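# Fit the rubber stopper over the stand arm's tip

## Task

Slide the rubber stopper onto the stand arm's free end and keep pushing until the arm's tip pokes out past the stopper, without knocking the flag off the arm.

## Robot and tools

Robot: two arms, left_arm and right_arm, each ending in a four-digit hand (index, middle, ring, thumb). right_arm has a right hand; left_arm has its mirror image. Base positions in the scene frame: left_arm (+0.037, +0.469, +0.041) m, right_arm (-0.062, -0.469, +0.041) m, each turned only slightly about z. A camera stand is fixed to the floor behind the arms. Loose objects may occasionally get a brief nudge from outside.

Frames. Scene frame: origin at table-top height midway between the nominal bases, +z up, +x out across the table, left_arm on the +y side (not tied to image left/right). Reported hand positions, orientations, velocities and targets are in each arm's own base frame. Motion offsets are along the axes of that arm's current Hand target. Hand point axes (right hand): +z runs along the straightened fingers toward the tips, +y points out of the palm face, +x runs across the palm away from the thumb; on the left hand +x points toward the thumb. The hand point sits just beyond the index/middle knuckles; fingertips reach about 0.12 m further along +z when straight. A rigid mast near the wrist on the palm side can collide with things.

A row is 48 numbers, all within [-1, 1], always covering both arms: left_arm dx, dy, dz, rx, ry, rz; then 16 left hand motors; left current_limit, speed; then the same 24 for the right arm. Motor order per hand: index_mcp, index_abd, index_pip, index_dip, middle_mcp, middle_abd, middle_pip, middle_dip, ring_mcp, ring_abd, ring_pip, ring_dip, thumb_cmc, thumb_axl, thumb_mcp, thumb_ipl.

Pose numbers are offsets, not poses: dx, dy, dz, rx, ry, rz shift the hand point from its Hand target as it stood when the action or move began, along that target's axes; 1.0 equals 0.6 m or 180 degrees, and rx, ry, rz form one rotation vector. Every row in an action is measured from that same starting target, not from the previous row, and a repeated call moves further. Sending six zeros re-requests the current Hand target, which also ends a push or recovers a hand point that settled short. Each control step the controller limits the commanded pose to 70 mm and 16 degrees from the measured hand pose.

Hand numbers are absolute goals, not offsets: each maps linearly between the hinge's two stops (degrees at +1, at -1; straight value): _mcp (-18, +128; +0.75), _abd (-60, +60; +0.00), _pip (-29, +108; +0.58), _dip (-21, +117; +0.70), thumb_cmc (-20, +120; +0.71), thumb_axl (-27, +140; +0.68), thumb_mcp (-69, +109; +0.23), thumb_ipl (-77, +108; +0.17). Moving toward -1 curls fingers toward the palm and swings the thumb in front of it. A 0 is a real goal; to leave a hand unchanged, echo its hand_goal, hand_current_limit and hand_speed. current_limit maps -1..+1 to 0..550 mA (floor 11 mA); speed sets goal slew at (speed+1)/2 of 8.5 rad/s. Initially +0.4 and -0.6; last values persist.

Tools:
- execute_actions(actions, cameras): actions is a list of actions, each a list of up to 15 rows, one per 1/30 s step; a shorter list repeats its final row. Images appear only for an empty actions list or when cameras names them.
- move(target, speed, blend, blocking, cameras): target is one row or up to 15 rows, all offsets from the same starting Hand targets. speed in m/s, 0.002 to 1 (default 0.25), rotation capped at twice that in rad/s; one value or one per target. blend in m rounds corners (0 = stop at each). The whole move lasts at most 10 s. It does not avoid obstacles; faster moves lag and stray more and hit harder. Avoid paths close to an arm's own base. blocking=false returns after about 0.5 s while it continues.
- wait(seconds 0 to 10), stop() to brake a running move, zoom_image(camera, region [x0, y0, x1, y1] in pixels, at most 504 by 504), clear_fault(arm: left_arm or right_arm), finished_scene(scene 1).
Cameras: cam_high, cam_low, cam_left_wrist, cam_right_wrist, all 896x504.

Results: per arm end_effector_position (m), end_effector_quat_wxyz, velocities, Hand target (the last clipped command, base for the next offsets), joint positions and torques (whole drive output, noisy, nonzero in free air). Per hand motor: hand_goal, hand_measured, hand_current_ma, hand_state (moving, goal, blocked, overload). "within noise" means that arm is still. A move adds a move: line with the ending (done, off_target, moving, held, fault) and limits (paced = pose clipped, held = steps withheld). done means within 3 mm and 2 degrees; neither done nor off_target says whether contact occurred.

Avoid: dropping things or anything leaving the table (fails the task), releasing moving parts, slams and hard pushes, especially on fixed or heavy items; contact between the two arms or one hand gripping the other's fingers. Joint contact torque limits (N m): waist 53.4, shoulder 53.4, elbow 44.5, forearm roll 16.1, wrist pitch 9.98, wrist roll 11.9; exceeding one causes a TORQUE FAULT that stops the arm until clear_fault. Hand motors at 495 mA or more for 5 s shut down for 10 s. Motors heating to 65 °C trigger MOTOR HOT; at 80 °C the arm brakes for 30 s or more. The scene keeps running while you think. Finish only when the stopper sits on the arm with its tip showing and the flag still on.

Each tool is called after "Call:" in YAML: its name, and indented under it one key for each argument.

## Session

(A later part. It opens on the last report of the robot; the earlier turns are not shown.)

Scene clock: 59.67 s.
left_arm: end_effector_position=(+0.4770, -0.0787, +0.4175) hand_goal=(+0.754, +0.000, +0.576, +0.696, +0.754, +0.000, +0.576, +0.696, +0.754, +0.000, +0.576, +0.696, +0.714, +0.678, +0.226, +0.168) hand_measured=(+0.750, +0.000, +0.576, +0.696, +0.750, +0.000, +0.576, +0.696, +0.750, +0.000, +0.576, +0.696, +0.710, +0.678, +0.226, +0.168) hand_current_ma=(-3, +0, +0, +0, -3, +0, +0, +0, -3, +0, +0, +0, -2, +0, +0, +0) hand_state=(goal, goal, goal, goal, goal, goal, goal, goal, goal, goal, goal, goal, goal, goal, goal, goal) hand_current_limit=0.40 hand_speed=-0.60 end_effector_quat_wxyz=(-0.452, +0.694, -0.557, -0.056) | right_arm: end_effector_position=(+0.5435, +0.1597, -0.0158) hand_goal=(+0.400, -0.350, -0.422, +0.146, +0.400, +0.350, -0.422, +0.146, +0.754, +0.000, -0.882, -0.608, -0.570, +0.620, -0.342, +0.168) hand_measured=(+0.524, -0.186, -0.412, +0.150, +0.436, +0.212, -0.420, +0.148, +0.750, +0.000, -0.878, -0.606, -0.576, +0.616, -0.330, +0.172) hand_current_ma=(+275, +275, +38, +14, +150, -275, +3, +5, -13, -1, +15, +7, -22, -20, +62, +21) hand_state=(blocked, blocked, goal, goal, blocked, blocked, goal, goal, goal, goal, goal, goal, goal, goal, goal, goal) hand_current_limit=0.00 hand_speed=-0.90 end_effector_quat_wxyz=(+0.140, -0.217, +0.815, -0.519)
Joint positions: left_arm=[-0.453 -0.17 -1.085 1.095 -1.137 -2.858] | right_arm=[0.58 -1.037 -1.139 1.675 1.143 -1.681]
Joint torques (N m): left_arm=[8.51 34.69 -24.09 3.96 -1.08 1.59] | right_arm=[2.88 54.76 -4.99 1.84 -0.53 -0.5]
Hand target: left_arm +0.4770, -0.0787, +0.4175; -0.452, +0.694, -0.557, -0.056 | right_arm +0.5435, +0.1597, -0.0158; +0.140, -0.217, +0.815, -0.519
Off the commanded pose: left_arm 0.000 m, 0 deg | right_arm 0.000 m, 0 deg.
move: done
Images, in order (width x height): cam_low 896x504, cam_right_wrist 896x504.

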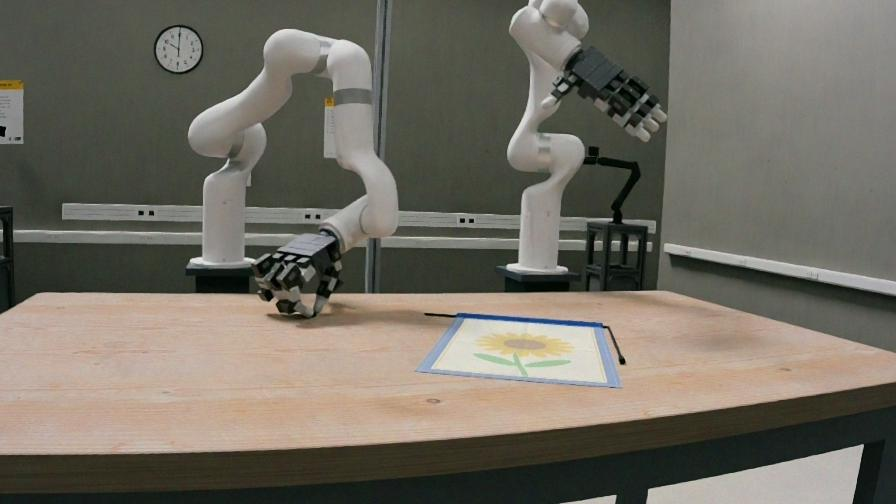

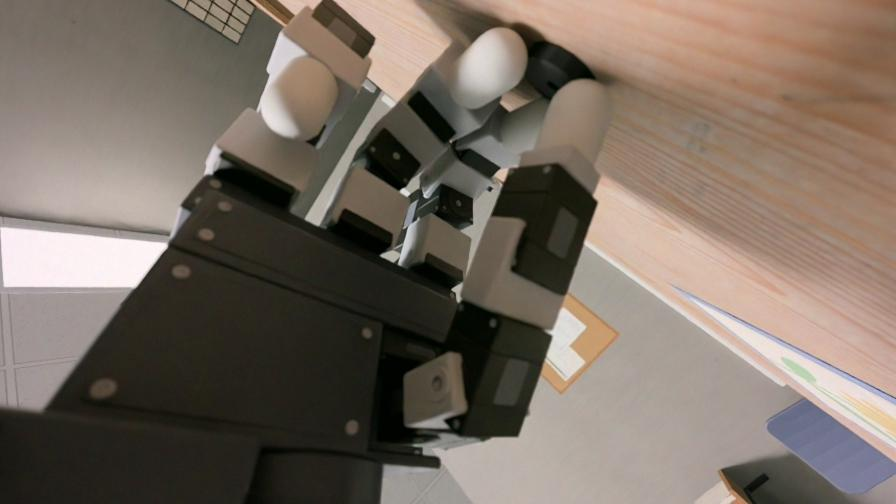

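Call:
move:
  target:
    - [0,0,0,0,0,0,0.754,0,0.576,0.696,0.754,0,0.576,0.696,0.754,0,0.576,0.696,0.714,0.678,0.226,0.168,0.4,-0.6,0,0,0,0,0,0,0.4,-0.35,-0.423,0.145,0.35,0.35,-0.423,0.145,0.753,0,-0.883,-0.609,-0.571,0.62,-0.42,0.12,0.2,-0.9]
    - [0,0,0,0,0,0,0.754,0,0.576,0.696,0.754,0,0.576,0.696,0.754,0,0.576,0.696,0.714,0.678,0.226,0.168,0.4,-0.6,0,-0.030,-0.0141,0,0,0,0.4,-0.35,-0.423,0.145,0.35,0.35,-0.423,0.145,0.753,0,-0.883,-0.609,-0.571,0.62,-0.42,0.12,0.2,-0.9]
  cameras: ["cam_low","cam_right_wrist"]
  speed: 0.05

Call:
zoom_image:
  camera: "cam_low"
  region: [260, 260, 360, 330]

Call:
zoom_image:
  camera: "cam_right_wrist"
  region: [400, 0, 680, 160]

Scene clock: 61.47 s.
left_arm: end_effector_position=(+0.4770, -0.0787, +0.4175) hand_goal=(+0.754, +0.000, +0.576, +0.696, +0.754, +0.000, +0.576, +0.696, +0.754, +0.000, +0.576, +0.696, +0.714, +0.678, +0.226, +0.168) hand_measured=(+0.750, +0.000, +0.576, +0.696, +0.750, +0.000, +0.576, +0.696, +0.750, +0.000, +0.576, +0.696, +0.710, +0.678, +0.226, +0.168) hand_current_ma=(-3, +0, +0, +0, -3, +0, +0, +0, -3, +0, +0, +0, -2, +0, +0, +0) hand_state=(goal, goal, goal, goal, goal, goal, goal, goal, goal, goal, goal, goal, goal, goal, goal, goal) hand_current_limit=0.40 hand_speed=-0.60 end_effector_quat_wxyz=(-0.452, +0.694, -0.557, -0.056) | right_arm: end_effector_position=(+0.5434, +0.1597, +0.0040) hand_goal=(+0.400, -0.350, -0.422, +0.146, +0.350, +0.350, -0.422, +0.146, +0.754, +0.000, -0.882, -0.608, -0.570, +0.620, -0.420, +0.120) hand_measured=(+0.446, -0.194, -0.414, +0.152, +0.330, +0.222, -0.434, +0.148, +0.750, +0.000, -0.878, -0.606, -0.574, +0.618, -0.400, +0.124) hand_current_ma=(+202, +330, +26, +20, -84, -330, -41, +5, -13, -1, +15, +7, -10, -8, +97, +21) hand_state=(blocked, blocked, goal, goal, blocked, blocked, goal, goal, goal, goal, goal, goal, goal, goal, goal, goal) hand_current_limit=0.20 hand_speed=-0.90 end_effector_quat_wxyz=(+0.139, -0.217, +0.815, -0.519)
Joint positions: left_arm=[-0.453 -0.17 -1.085 1.095 -1.137 -2.858] | right_arm=[0.581 -0.991 -1.117 1.686 1.145 -1.707]
Joint torques (N m): left_arm=[7.91 34.1 -24.85 3.61 -1.18 1.59] | right_arm=[7.9 69.67 -5 1.96 3.12 -0.75]
Hand target: left_arm +0.4770, -0.0787, +0.4175; -0.452, +0.694, -0.557, -0.056 | right_arm +0.5434, +0.1597, +0.0041; +0.140, -0.217, +0.815, -0.519
Off the commanded pose: left_arm 0.000 m, 0 deg | right_arm 0.000 m, 0 deg.
move: done
Images, in order (width x height): cam_low 896x504, cam_right_wrist 896x504.

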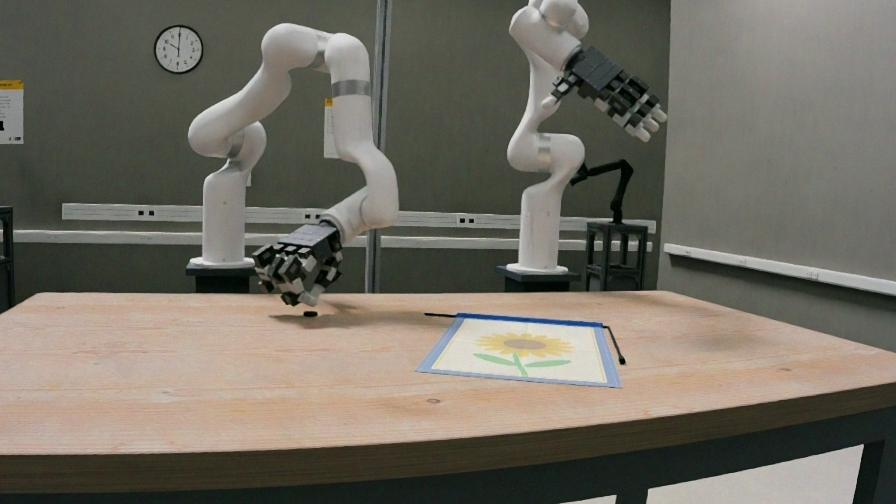

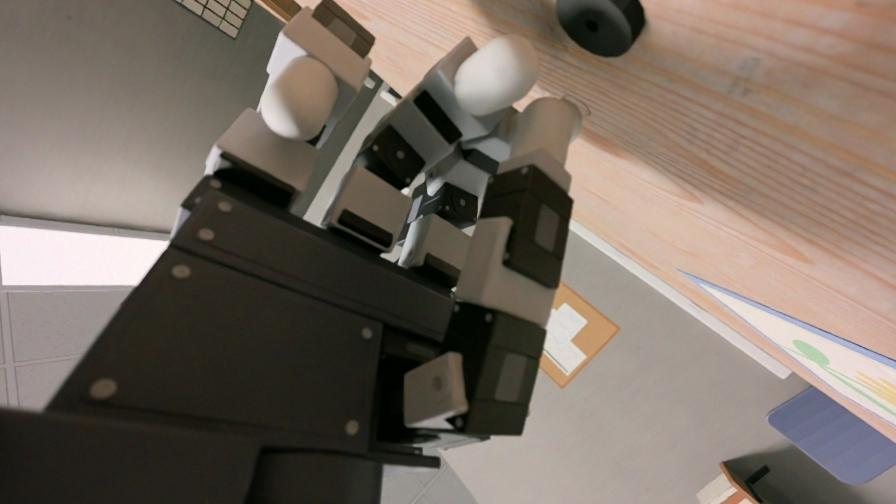

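Scaled by 5.040 from the camera's 896x504 image, which has a finer 1280x720 frame.

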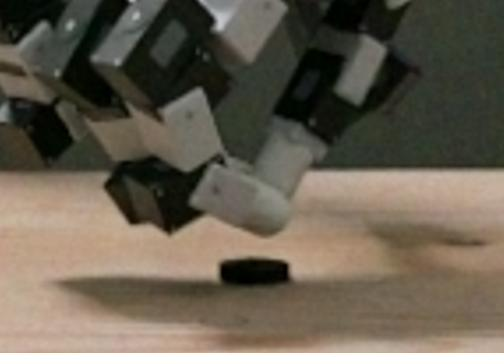

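Scaled by 1.800 from the camera's 896x504 image, which has a finer 1280x720 frame.

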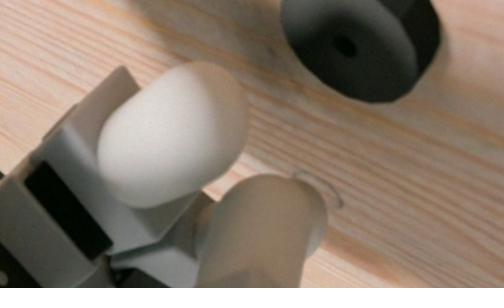

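Call:
move:
  target:
    - [0,0,0,0,0,0,0.754,0,0.576,0.696,0.754,0,0.576,0.696,0.754,0,0.576,0.696,0.714,0.678,0.226,0.168,0.4,-0.6,0,0,0,0,0,0,0.77,-0.19,-0.423,0.145,0.77,0.19,-0.423,0.145,0.753,0,-0.883,-0.609,-0.571,0.62,-0.258,0.168,0.2,-0.7]
    - [0,0,0,0,0,0,0.754,0,0.576,0.696,0.754,0,0.576,0.696,0.754,0,0.576,0.696,0.714,0.678,0.226,0.168,0.4,-0.6,0.013,0.0053,-0.0015,0,0,0,0.77,-0.19,-0.423,0.145,0.77,0.19,-0.423,0.145,0.753,0,-0.883,-0.609,-0.571,0.62,-0.258,0.168,0.2,-0.7]
    - [0,0,0,0,0,0,0.754,0,0.576,0.696,0.754,0,0.576,0.696,0.754,0,0.576,0.696,0.714,0.678,0.226,0.168,0.4,-0.6,0.013,0.030,0.0104,0,0,0,0.77,-0.19,-0.423,0.145,0.77,0.19,-0.423,0.145,0.753,0,-0.883,-0.609,-0.571,0.62,-0.258,0.168,0.2,-0.7]
  cameras: ["cam_low","cam_right_wrist"]
  speed: 0.05

Call:
zoom_image:
  camera: "cam_low"
  region: [260, 260, 360, 330]

Call:
zoom_image:
  camera: "cam_right_wrist"
  region: [400, 0, 680, 160]

Scene clock: 67.63 s.
left_arm: end_effector_position=(+0.4770, -0.0787, +0.4175) hand_goal=(+0.754, +0.000, +0.576, +0.696, +0.754, +0.000, +0.576, +0.696, +0.754, +0.000, +0.576, +0.696, +0.714, +0.678, +0.226, +0.168) hand_measured=(+0.750, +0.000, +0.576, +0.696, +0.750, +0.000, +0.576, +0.696, +0.750, +0.000, +0.576, +0.696, +0.710, +0.678, +0.226, +0.168) hand_current_ma=(-3, +0, +0, +0, -3, +0, +0, +0, -3, +0, +0, +0, -2, +0, +0, +0) hand_state=(goal, goal, goal, goal, goal, goal, goal, goal, goal, goal, goal, goal, goal, goal, goal, goal) hand_current_limit=0.40 hand_speed=-0.60 end_effector_quat_wxyz=(-0.452, +0.694, -0.557, -0.056) | right_arm: end_effector_position=(+0.5357, +0.1576, -0.0149) hand_goal=(+0.770, -0.190, -0.422, +0.146, +0.770, +0.190, -0.422, +0.146, +0.754, +0.000, -0.882, -0.608, -0.570, +0.620, -0.258, +0.168) hand_measured=(+0.770, -0.180, -0.416, +0.150, +0.734, +0.186, -0.428, +0.148, +0.750, +0.000, -0.878, -0.606, -0.572, +0.618, -0.258, +0.166) hand_current_ma=(+0, +32, +20, +14, -150, -11, -18, +5, -13, -1, +15, +7, -9, -7, -3, -6) hand_state=(goal, goal, goal, goal, blocked, goal, goal, goal, goal, goal, goal, goal, goal, goal, goal, goal) hand_current_limit=0.20 hand_speed=-0.70 end_effector_quat_wxyz=(+0.140, -0.217, +0.815, -0.519)
Joint positions: left_arm=[-0.453 -0.17 -1.085 1.095 -1.137 -2.858] | right_arm=[0.585 -1.026 -1.115 1.674 1.142 -1.666]
Joint torques (N m): left_arm=[8.01 34.39 -25.57 3.71 -1.47 1.59] | right_arm=[-12.11 38.86 -20.95 -2.13 -0.7 0.49]
Hand target: left_arm +0.4770, -0.0787, +0.4175; -0.452, +0.694, -0.557, -0.056 | right_arm +0.5357, +0.1575, -0.0149; +0.140, -0.217, +0.815, -0.519
Off the commanded pose: left_arm 0.000 m, 0 deg | right_arm 0.000 m, 0 deg.
move: done
Images, in order (width x height): cam_low 896x504, cam_right_wrist 896x504.

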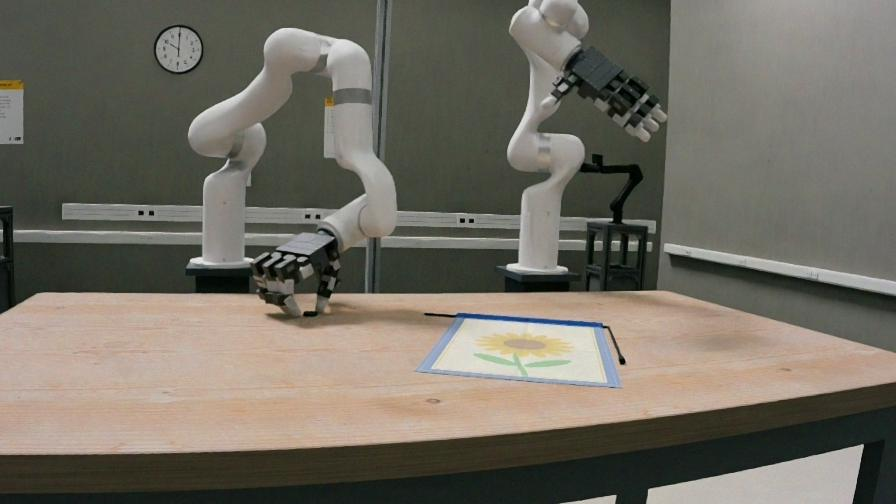

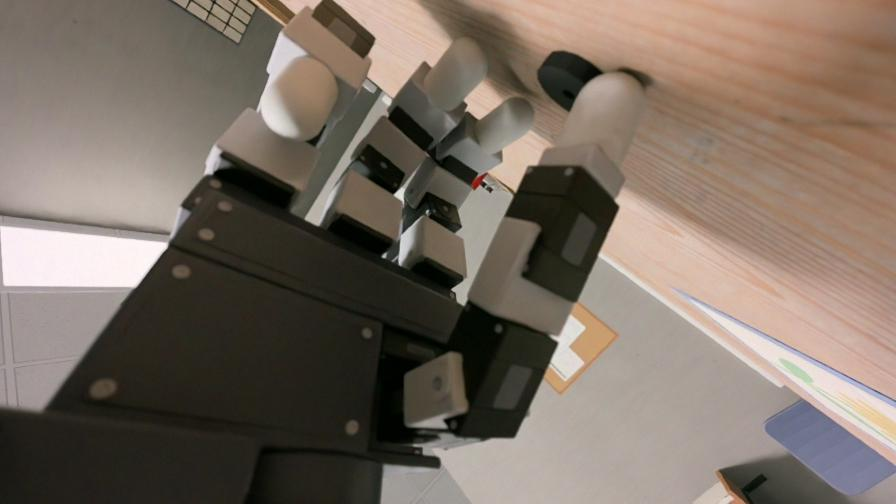

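Scaled by 5.040 from the camera's 896x504 image, which has a finer 1280x720 frame.

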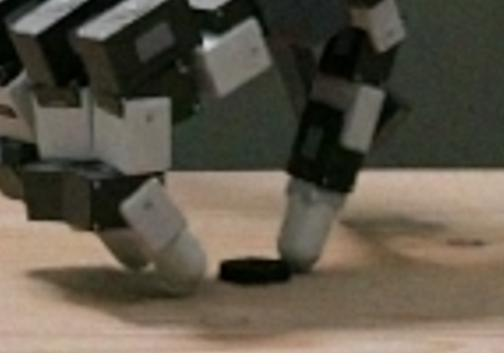

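Scaled by 1.800 from the camera's 896x504 image, which has a finer 1280x720 frame.

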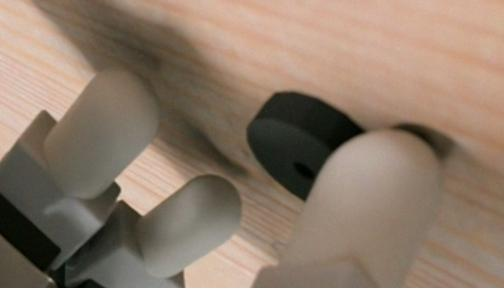

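Call:
move:
  target:
    - [0,0,0,0,0,0,0.754,0,0.576,0.696,0.754,0,0.576,0.696,0.754,0,0.576,0.696,0.714,0.678,0.226,0.168,0.4,-0.6,0,0.0027,0.0013,0,0,0,0.753,-0.19,-0.423,0.145,0.753,0.19,-0.423,0.145,0.753,0,-0.883,-0.609,-0.571,0.62,-0.258,0.168,0,-0.85]
    - [0,0,0,0,0,0,0.754,0,0.576,0.696,0.754,0,0.576,0.696,0.754,0,0.576,0.696,0.714,0.678,0.226,0.168,0.4,-0.6,0,0.0027,0.0013,0,0,0,0.42,-0.19,-0.423,0.145,0.42,0.19,-0.423,0.145,0.753,0,-0.883,-0.609,-0.571,0.62,-0.258,0.168,0,-0.88]
  cameras: ["cam_low","cam_right_wrist"]
  speed: 0.05

Call:
zoom_image:
  camera: "cam_low"
  region: [260, 260, 360, 330]

Call:
zoom_image:
  camera: "cam_right_wrist"
  region: [400, 0, 680, 160]

Scene clock: 69.87 s.
left_arm: end_effector_position=(+0.4770, -0.0787, +0.4175) hand_goal=(+0.754, +0.000, +0.576, +0.696, +0.754, +0.000, +0.576, +0.696, +0.754, +0.000, +0.576, +0.696, +0.714, +0.678, +0.226, +0.168) hand_measured=(+0.750, +0.000, +0.576, +0.696, +0.750, +0.000, +0.576, +0.696, +0.750, +0.000, +0.576, +0.696, +0.710, +0.678, +0.226, +0.168) hand_current_ma=(-3, +0, +0, +0, -3, +0, +0, +0, -3, +0, +0, +0, -2, +0, +0, +0) hand_state=(goal, goal, goal, goal, goal, goal, goal, goal, goal, goal, goal, goal, goal, goal, goal, goal) hand_current_limit=0.40 hand_speed=-0.60 end_effector_quat_wxyz=(-0.452, +0.694, -0.557, -0.056) | right_arm: end_effector_position=(+0.5357, +0.1575, -0.0167) hand_goal=(+0.420, -0.190, -0.422, +0.146, +0.420, +0.190, -0.422, +0.146, +0.754, +0.000, -0.882, -0.608, -0.570, +0.620, -0.258, +0.168) hand_measured=(+0.514, -0.180, -0.406, +0.152, +0.418, +0.186, -0.424, +0.148, +0.750, +0.000, -0.878, -0.606, -0.580, +0.614, -0.260, +0.166) hand_current_ma=(+275, +33, +56, +20, -6, -13, -4, +5, -13, -1, +15, +7, -34, -21, -4, -4) hand_state=(blocked, goal, goal, goal, goal, goal, goal, goal, goal, goal, goal, goal, goal, goal, goal, goal) hand_current_limit=0.00 hand_speed=-0.88 end_effector_quat_wxyz=(+0.140, -0.217, +0.815, -0.519)
Joint positions: left_arm=[-0.453 -0.17 -1.085 1.095 -1.137 -2.858] | right_arm=[0.585 -1.03 -1.117 1.673 1.142 -1.664]
Joint torques (N m): left_arm=[7.69 34.35 -26.04 3.71 -1.54 1.59] | right_arm=[-12.47 29.34 -16.28 -4.04 -0.98 0.18]
Hand target: left_arm +0.4770, -0.0787, +0.4175; -0.452, +0.694, -0.557, -0.056 | right_arm +0.5357, +0.1575, -0.0167; +0.140, -0.217, +0.815, -0.519
Off the commanded pose: left_arm 0.000 m, 0 deg | right_arm 0.000 m, 0 deg.
move: done
Images, in order (width x height): cam_low 896x504, cam_right_wrist 896x504.

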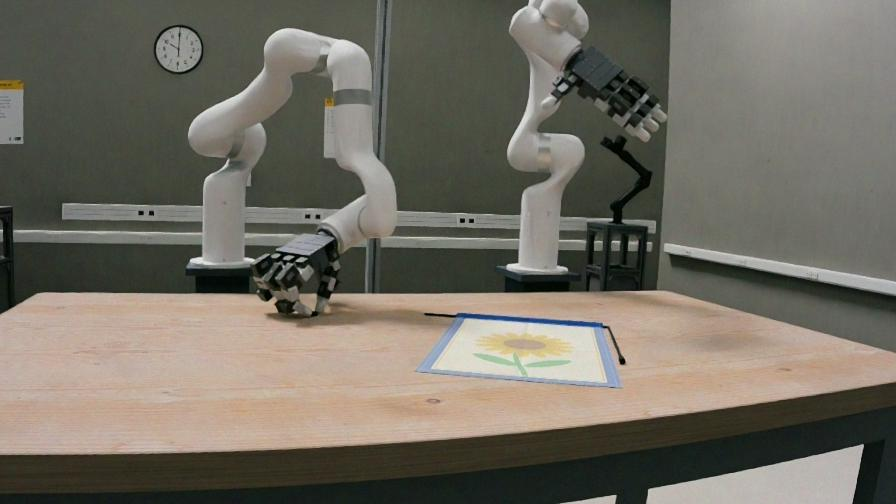

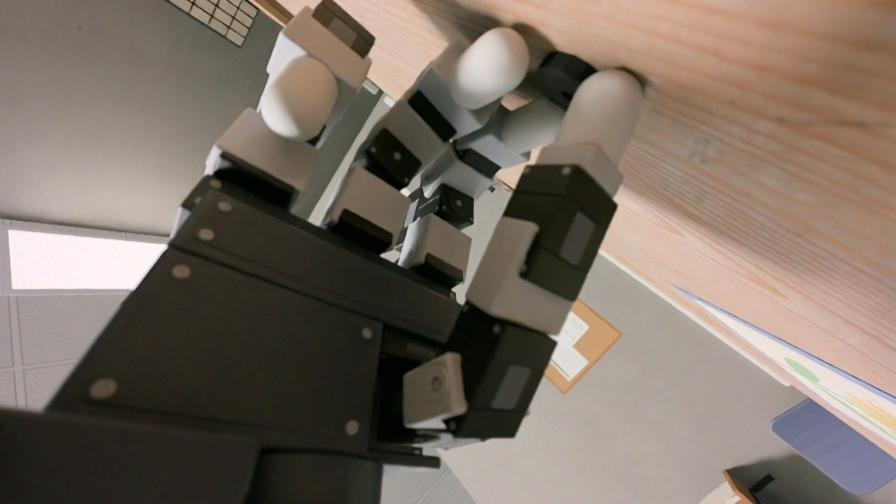

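Scaled by 5.040 from the camera's 896x504 image, which has a finer 1280x720 frame.

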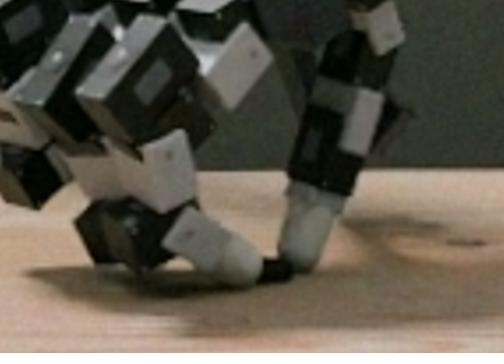

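Scaled by 1.800 from the camera's 896x504 image, which has a finer 1280x720 frame.

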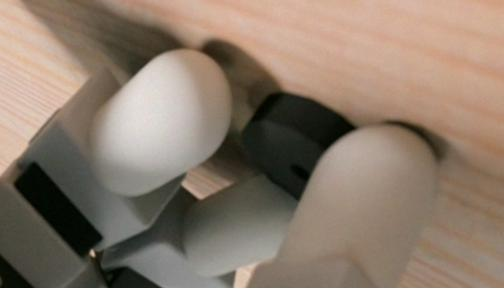

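Call:
move:
  target: [0,0,0,0,0,0,0.754,0,0.576,0.696,0.754,0,0.576,0.696,0.754,0,0.576,0.696,0.714,0.678,0.226,0.168,0.4,-0.6,0,0,0,0,0,0,0.3,-0.19,-0.423,0.145,0.3,0.3,-0.423,0.145,0.753,0,-0.883,-0.609,-0.571,0.62,-0.3,0.168,0.3,-0.88]
  cameras: ["cam_low","cam_right_wrist"]
  speed: 0.05

Call:
zoom_image:
  camera: "cam_low"
  region: [260, 260, 360, 330]

Call:
zoom_image:
  camera: "cam_right_wrist"
  region: [400, 0, 680, 160]

Scene clock: 70.80 s.
left_arm: end_effector_position=(+0.4770, -0.0787, +0.4175) hand_goal=(+0.754, +0.000, +0.576, +0.696, +0.754, +0.000, +0.576, +0.696, +0.754, +0.000, +0.576, +0.696, +0.714, +0.678, +0.226, +0.168) hand_measured=(+0.750, +0.000, +0.576, +0.696, +0.750, +0.000, +0.576, +0.696, +0.750, +0.000, +0.576, +0.696, +0.710, +0.678, +0.226, +0.168) hand_current_ma=(-3, +0, +0, +0, -3, +0, +0, +0, -3, +0, +0, +0, -2, +0, +0, +0) hand_state=(goal, goal, goal, goal, goal, goal, goal, goal, goal, goal, goal, goal, goal, goal, goal, goal) hand_current_limit=0.40 hand_speed=-0.60 end_effector_quat_wxyz=(-0.452, +0.694, -0.557, -0.056) | right_arm: end_effector_position=(+0.5357, +0.1575, -0.0167) hand_goal=(+0.300, -0.190, -0.422, +0.146, +0.300, +0.300, -0.422, +0.146, +0.754, +0.000, -0.882, -0.608, -0.570, +0.620, -0.300, +0.168) hand_measured=(+0.506, -0.168, -0.406, +0.154, +0.340, +0.230, -0.416, +0.148, +0.750, +0.000, -0.878, -0.606, -0.580, +0.614, -0.266, +0.174) hand_current_ma=(+358, +73, +63, +27, +174, -257, +23, +5, -13, -1, +15, +7, -34, -23, +185, +28) hand_state=(blocked, blocked, goal, goal, blocked, blocked, goal, goal, goal, goal, goal, goal, goal, goal, blocked, goal) hand_current_limit=0.30 hand_speed=-0.88 end_effector_quat_wxyz=(+0.140, -0.217, +0.815, -0.519)
Joint positions: left_arm=[-0.453 -0.17 -1.085 1.095 -1.137 -2.858] | right_arm=[0.585 -1.03 -1.117 1.673 1.142 -1.664]
Joint torques (N m): left_arm=[7.95 35.02 -26.23 3.8 -1.51 1.54] | right_arm=[-8.48 30.07 -14.35 -3.64 -0.92 0.17]
Hand target: left_arm +0.4770, -0.0787, +0.4175; -0.452, +0.694, -0.557, -0.056 | right_arm +0.5357, +0.1575, -0.0167; +0.140, -0.217, +0.815, -0.519
Off the commanded pose: left_arm 0.000 m, 0 deg | right_arm 0.000 m, 0 deg.
move: done
Images, in order (width x height): cam_low 896x504, cam_right_wrist 896x504.

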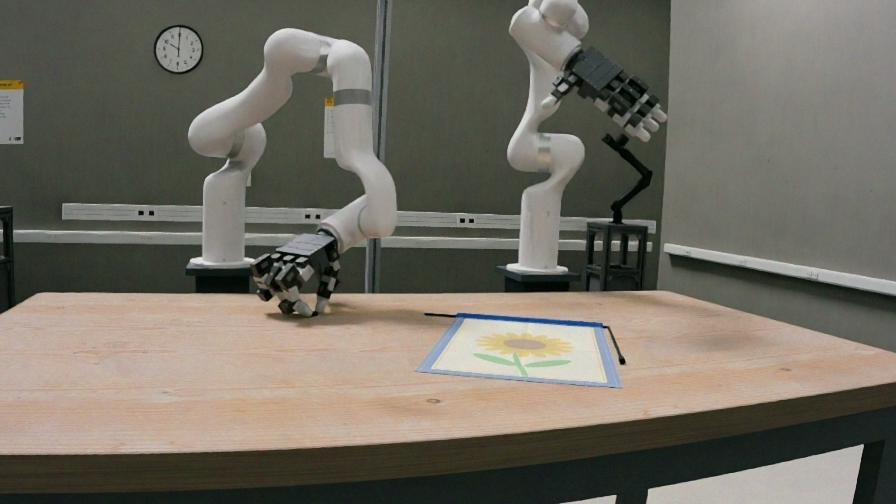

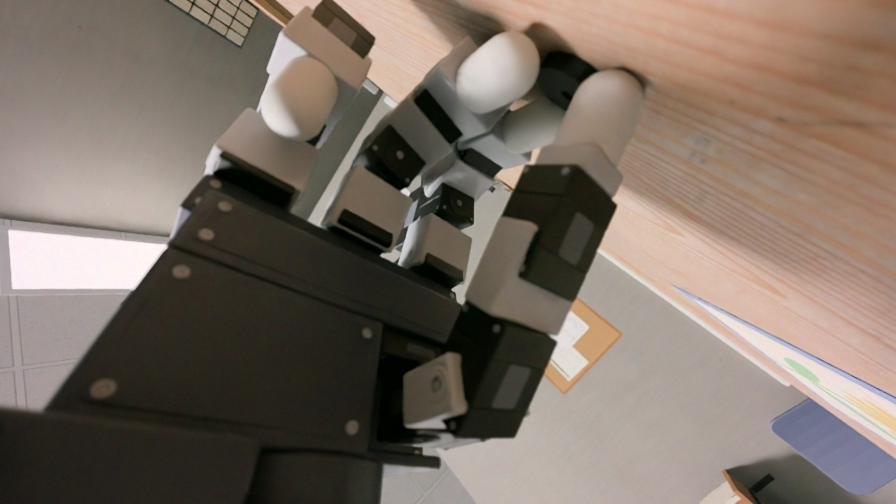

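Scaled by 5.040 from the camera's 896x504 image, which has a finer 1280x720 frame.

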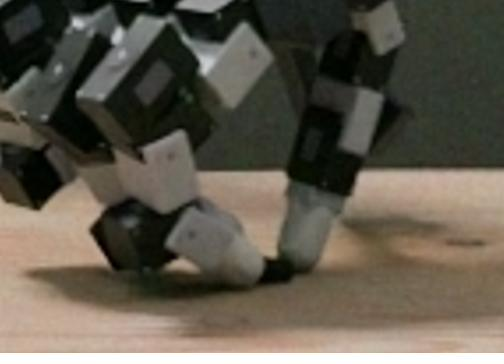

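Scaled by 1.800 from the camera's 896x504 image, which has a finer 1280x720 frame.

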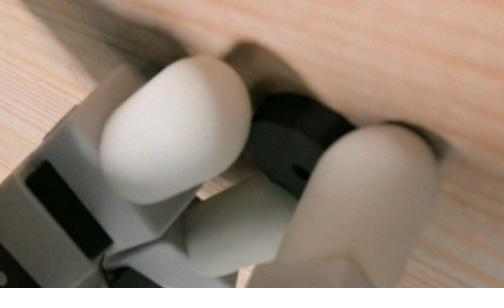

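Call:
move:
  target: [0,0,0,0,0,0,0.754,0,0.576,0.696,0.754,0,0.576,0.696,0.754,0,0.576,0.696,0.714,0.678,0.226,0.168,0.4,-0.6,0,-0.0302,-0.0141,0,0,0,0.3,-0.19,-0.423,0.145,0.3,0.3,-0.423,0.145,0.753,0,-0.883,-0.609,-0.571,0.62,-0.3,0.168,0.3,-0.88]
  cameras: ["cam_low","cam_right_wrist"]
  speed: 0.03

Call:
zoom_image:
  camera: "cam_low"
  region: [260, 260, 360, 330]

Call:
zoom_image:
  camera: "cam_right_wrist"
  region: [400, 0, 680, 160]

Scene clock: 72.30 s.
left_arm: end_effector_position=(+0.4770, -0.0787, +0.4175) hand_goal=(+0.754, +0.000, +0.576, +0.696, +0.754, +0.000, +0.576, +0.696, +0.754, +0.000, +0.576, +0.696, +0.714, +0.678, +0.226, +0.168) hand_measured=(+0.750, +0.000, +0.576, +0.696, +0.750, +0.000, +0.576, +0.696, +0.750, +0.000, +0.576, +0.696, +0.710, +0.678, +0.226, +0.168) hand_current_ma=(-3, +0, +0, +0, -3, +0, +0, +0, -3, +0, +0, +0, -2, +0, +0, +0) hand_state=(goal, goal, goal, goal, goal, goal, goal, goal, goal, goal, goal, goal, goal, goal, goal, goal) hand_current_limit=0.40 hand_speed=-0.60 end_effector_quat_wxyz=(-0.452, +0.694, -0.557, -0.056) | right_arm: end_effector_position=(+0.5357, +0.1575, +0.0033) hand_goal=(+0.300, -0.190, -0.422, +0.146, +0.300, +0.300, -0.422, +0.146, +0.754, +0.000, -0.882, -0.608, -0.570, +0.620, -0.300, +0.168) hand_measured=(+0.476, -0.168, -0.404, +0.156, +0.312, +0.230, -0.416, +0.148, +0.750, +0.000, -0.878, -0.606, -0.586, +0.610, -0.254, +0.188) hand_current_ma=(+357, +75, +64, +35, +50, -257, +23, +5, -13, -1, +15, +7, -58, -43, +248, +103) hand_state=(blocked, blocked, goal, goal, goal, blocked, goal, goal, goal, goal, goal, goal, goal, goal, blocked, goal) hand_current_limit=0.30 hand_speed=-0.88 end_effector_quat_wxyz=(+0.139, -0.217, +0.815, -0.519)
Joint positions: left_arm=[-0.453 -0.17 -1.085 1.095 -1.137 -2.858] | right_arm=[0.585 -0.984 -1.094 1.684 1.144 -1.69]
Joint torques (N m): left_arm=[7.86 34.75 -26.78 3.73 -1.46 1.58] | right_arm=[-0.68 70.81 -4.62 2.29 3.08 -0.77]
Hand target: left_arm +0.4770, -0.0787, +0.4175; -0.452, +0.694, -0.557, -0.056 | right_arm +0.5357, +0.1575, +0.0033; +0.140, -0.217, +0.815, -0.519
Off the commanded pose: left_arm 0.000 m, 0 deg | right_arm 0.000 m, 0 deg.
move: done
Images, in order (width x height): cam_low 896x504, cam_right_wrist 896x504.

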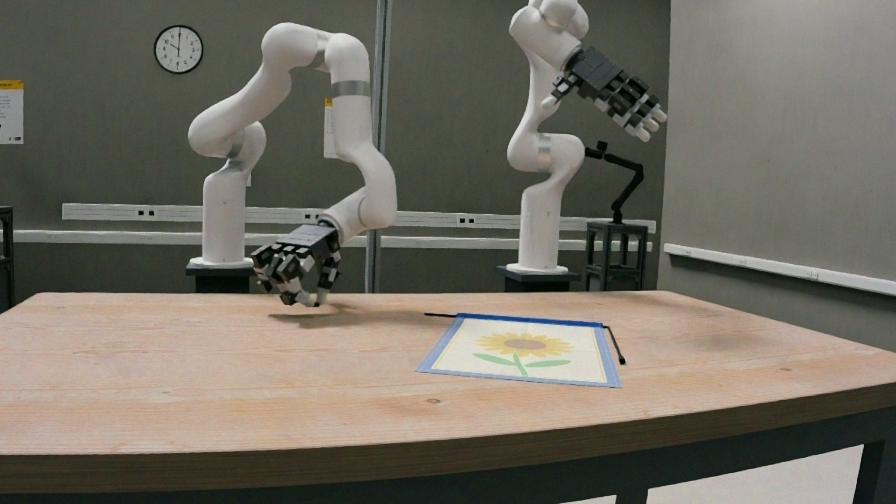

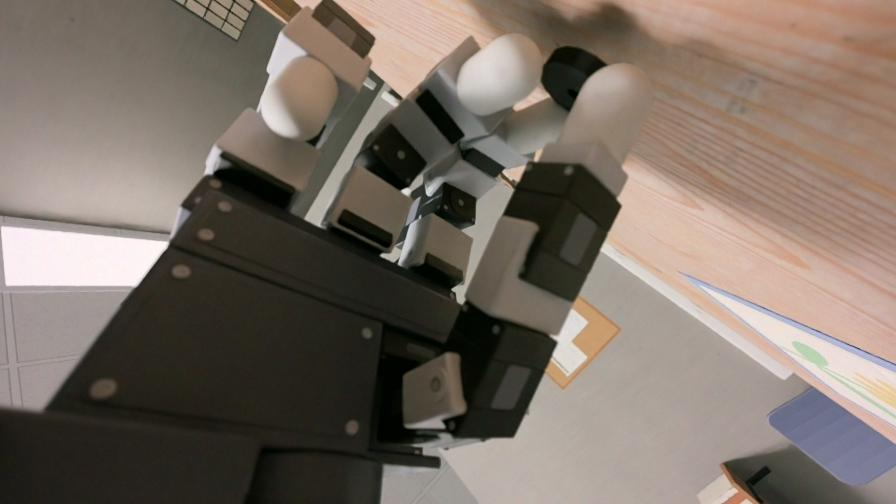

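Scaled by 5.040 from the camera's 896x504 image, which has a finer 1280x720 frame.

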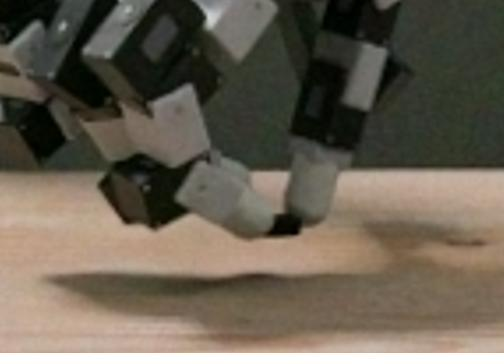

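Scaled by 1.800 from the camera's 896x504 image, which has a finer 1280x720 frame.

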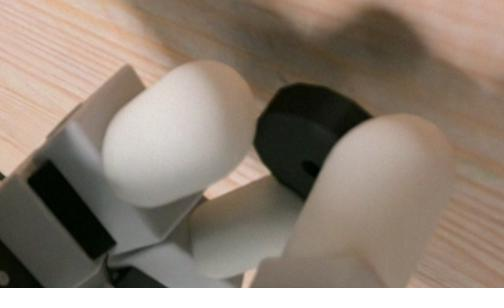

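Call:
move:
  target:
    - [0,0,0,0,0,0,0.754,0,0.576,0.696,0.754,0,0.576,0.696,0.754,0,0.576,0.696,0.714,0.678,0.226,0.168,0.4,-0.6,0,0,0,0,0,0,0.25,-0.19,-0.423,0.145,0.15,0.3,-0.423,0.145,0.753,0,-0.883,-0.609,-0.571,0.62,-0.32,0.14,0.4,-0.88]
    - [0,0,0,0,0,0,0.754,0,0.576,0.696,0.754,0,0.576,0.696,0.754,0,0.576,0.696,0.714,0.678,0.226,0.168,0.4,-0.6,0,-0.2,-0.0934,0,0,0,0.25,-0.19,-0.423,0.145,0.15,0.3,-0.423,0.145,0.753,0,-0.883,-0.609,-0.571,0.62,-0.32,0.14,0.4,-0.88]
  cameras: ["cam_low","cam_high","cam_right_wrist"]
  speed: 0.06

Call:
zoom_image:
  camera: "cam_low"
  region: [250, 210, 350, 280]

Call:
zoom_image:
  camera: "cam_right_wrist"
  region: [400, 0, 680, 160]

Scene clock: 76.10 s.
left_arm: end_effector_position=(+0.4770, -0.0787, +0.4175) hand_goal=(+0.754, +0.000, +0.576, +0.696, +0.754, +0.000, +0.576, +0.696, +0.754, +0.000, +0.576, +0.696, +0.714, +0.678, +0.226, +0.168) hand_measured=(+0.750, +0.000, +0.576, +0.696, +0.750, +0.000, +0.576, +0.696, +0.750, +0.000, +0.576, +0.696, +0.710, +0.678, +0.226, +0.168) hand_current_ma=(-3, +0, +0, +0, -3, +0, +0, +0, -3, +0, +0, +0, -2, +0, +0, +0) hand_state=(goal, goal, goal, goal, goal, goal, goal, goal, goal, goal, goal, goal, goal, goal, goal, goal) hand_current_limit=0.40 hand_speed=-0.60 end_effector_quat_wxyz=(-0.452, +0.694, -0.557, -0.056) | right_arm: end_effector_position=(+0.5354, +0.1574, +0.1357) hand_goal=(+0.250, -0.190, -0.422, +0.146, +0.150, +0.300, -0.422, +0.146, +0.754, +0.000, -0.882, -0.608, -0.570, +0.620, -0.320, +0.140) hand_measured=(+0.464, -0.166, -0.404, +0.156, +0.192, +0.232, -0.414, +0.148, +0.750, +0.000, -0.878, -0.606, -0.594, +0.604, -0.254, +0.188) hand_current_ma=(+385, +82, +67, +36, +182, -255, +26, +5, -13, -1, +15, +7, -94, -69, +370, +273) hand_state=(blocked, blocked, goal, goal, blocked, blocked, goal, goal, goal, goal, goal, goal, blocked, goal, blocked, blocked) hand_current_limit=0.40 hand_speed=-0.88 end_effector_quat_wxyz=(+0.139, -0.217, +0.815, -0.519)
Joint positions: left_arm=[-0.453 -0.17 -1.085 1.095 -1.137 -2.858] | right_arm=[0.585 -0.688 -0.998 1.77 1.175 -1.906]
Joint torques (N m): left_arm=[7.67 34.71 -27.12 3.53 -1.49 1.5] | right_arm=[8.91 63.62 -7.69 3.16 3.03 -0.77]
Hand target: left_arm +0.4770, -0.0787, +0.4175; -0.452, +0.694, -0.557, -0.056 | right_arm +0.5354, +0.1574, +0.1357; +0.140, -0.217, +0.815, -0.519
Off the commanded pose: left_arm 0.000 m, 0 deg | right_arm 0.000 m, 0 deg.
move: done
Images, in order (width x height): cam_high 896x504, cam_low 896x504, cam_right_wrist 896x504.

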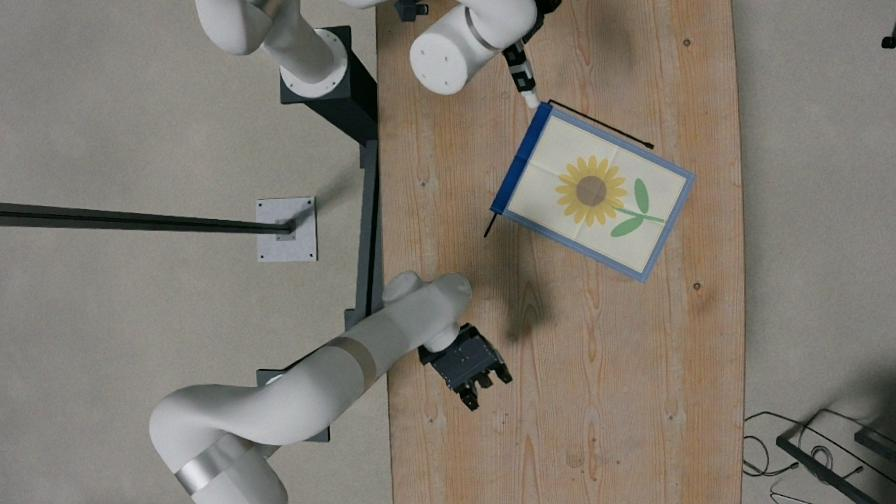

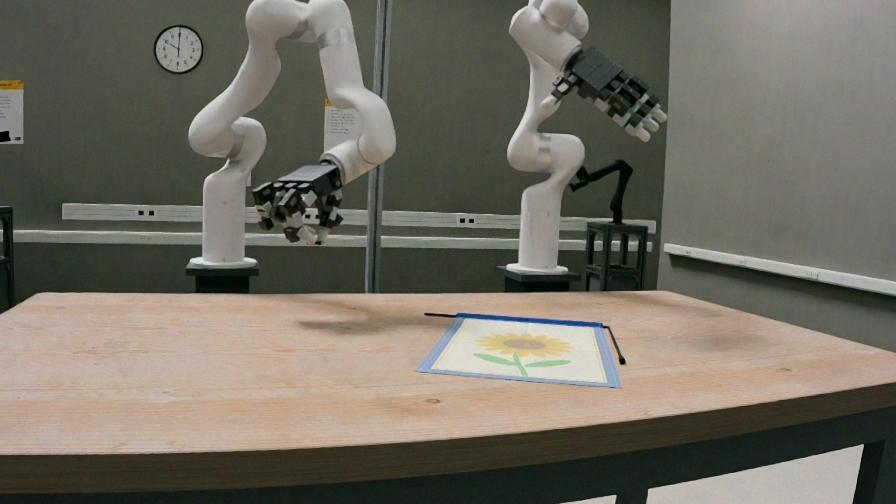

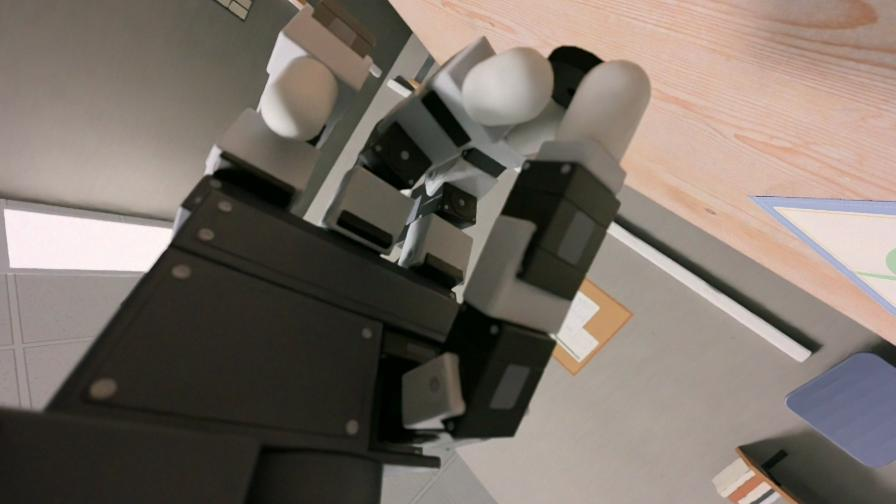

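Scaled by 5.040 from the camera's 896x504 image, which has a finer 1280x720 frame.

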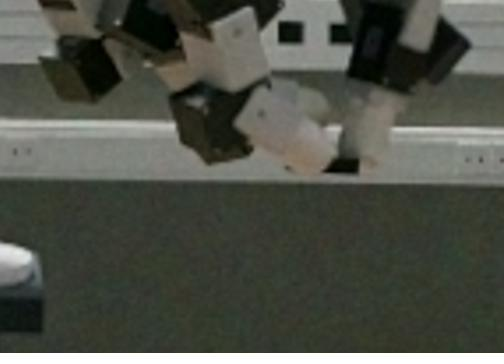

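Scaled by 1.800 from the camera's 896x504 image, which has a finer 1280x720 frame.

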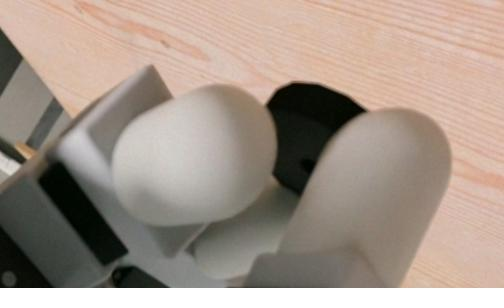

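Call:
move:
  target: [0.6947,0.2933,-0.1253,0.2124,0.3922,0.0607,0.685,0,-0.423,0.145,0.685,0,-0.423,0.145,0.753,0,-0.883,-0.609,-0.571,0.62,-0.169,0.168,0.4,-0.6,0,0,0,0,0,0,0.25,-0.19,-0.423,0.145,0.15,0.3,-0.423,0.145,0.753,0,-0.883,-0.609,-0.571,0.62,-0.32,0.14,0.4,-0.88]
  cameras: ["all"]
  speed: 0.2

Scene clock: 81.67 s.
left_arm: end_effector_position=(+0.4551, -0.4269, +0.1198) hand_goal=(+0.686, +0.000, -0.422, +0.146, +0.686, +0.000, -0.422, +0.146, +0.754, +0.000, -0.882, -0.608, -0.570, +0.620, -0.168, +0.168) hand_measured=(+0.682, +0.000, -0.418, +0.150, +0.682, +0.000, -0.418, +0.150, +0.750, +0.000, -0.876, -0.606, -0.568, +0.622, -0.166, +0.168) hand_current_ma=(-3, +0, +3, +2, -3, +0, +2, +2, -3, +0, +4, +2, +1, +1, +1, +0) hand_state=(goal, goal, goal, goal, goal, goal, goal, goal, goal, goal, goal, goal, goal, goal, goal, goal) hand_current_limit=0.40 hand_speed=-0.60 end_effector_quat_wxyz=(+0.236, -0.373, +0.757, -0.481) | right_arm: end_effector_position=(+0.5354, +0.1574, +0.1357) hand_goal=(+0.250, -0.190, -0.422, +0.146, +0.150, +0.300, -0.422, +0.146, +0.754, +0.000, -0.882, -0.608, -0.570, +0.620, -0.320, +0.140) hand_measured=(+0.464, -0.166, -0.404, +0.156, +0.192, +0.232, -0.414, +0.148, +0.750, +0.000, -0.878, -0.606, -0.594, +0.604, -0.254, +0.188) hand_current_ma=(+385, +82, +67, +36, +182, -255, +26, +5, -13, -1, +15, +7, -94, -69, +370, +273) hand_state=(blocked, blocked, goal, goal, blocked, blocked, goal, goal, goal, goal, goal, goal, blocked, goal, blocked, blocked) hand_current_limit=0.40 hand_speed=-0.88 end_effector_quat_wxyz=(+0.140, -0.217, +0.815, -0.519)
Joint positions: left_arm=[-0.738 -0.63 -0.825 3.052 -0.937 -4.695] | right_arm=[0.585 -0.687 -0.998 1.77 1.175 -1.906]
Joint torques (N m): left_arm=[8.7 17.94 -25.99 2.02 -2.91 -1.61] | right_arm=[8.84 65.47 -10.31 3.4 3 -0.47]
Hand target: left_arm +0.4552, -0.4268, +0.1197; +0.236, -0.373, +0.757, -0.481 | right_arm +0.5354, +0.1574, +0.1357; +0.140, -0.217, +0.815, -0.519
Off the commanded pose: left_arm 0.000 m, 0 deg | right_arm 0.000 m, 0 deg.
move: done

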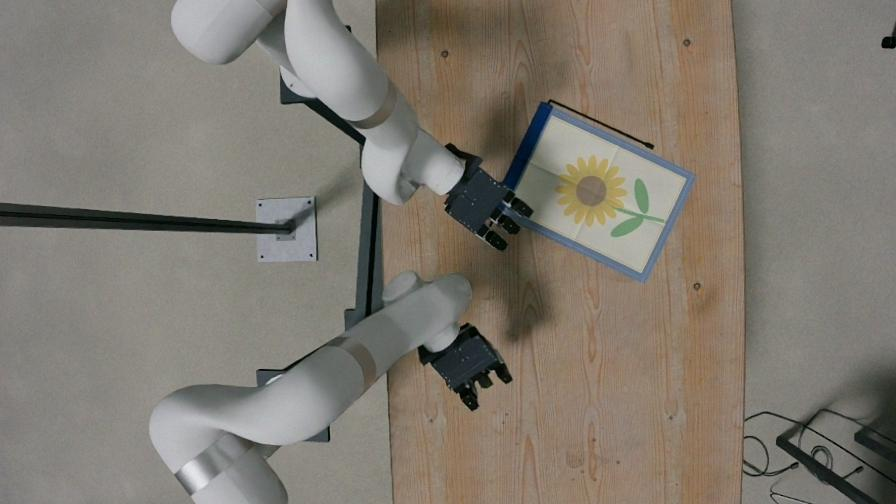

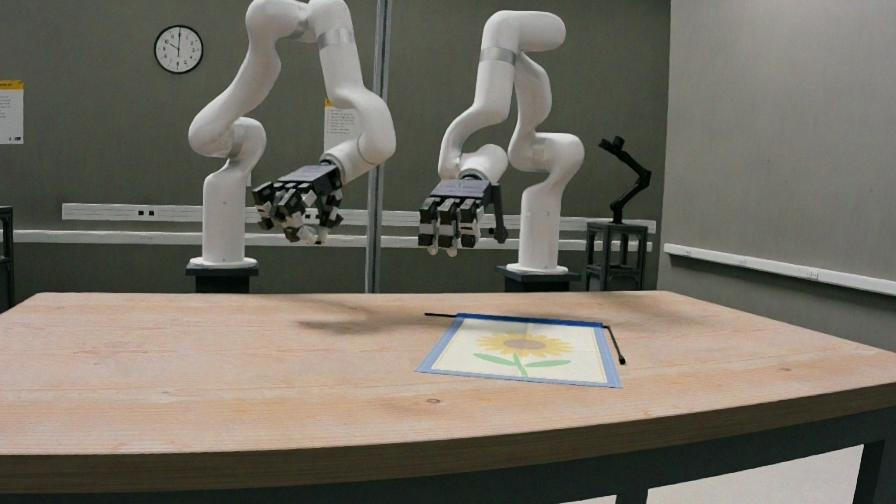

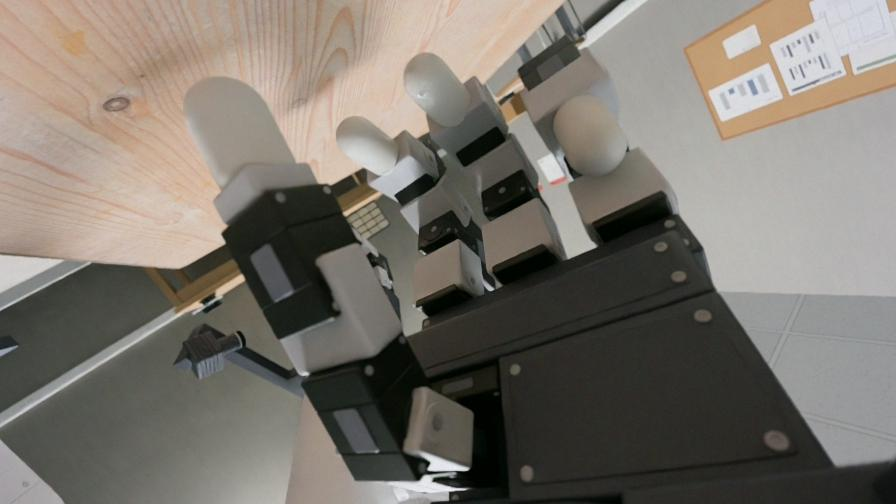

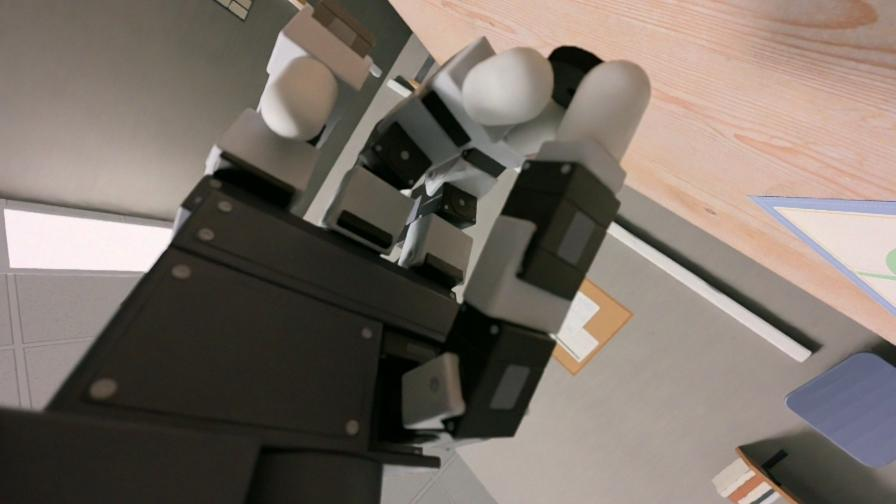

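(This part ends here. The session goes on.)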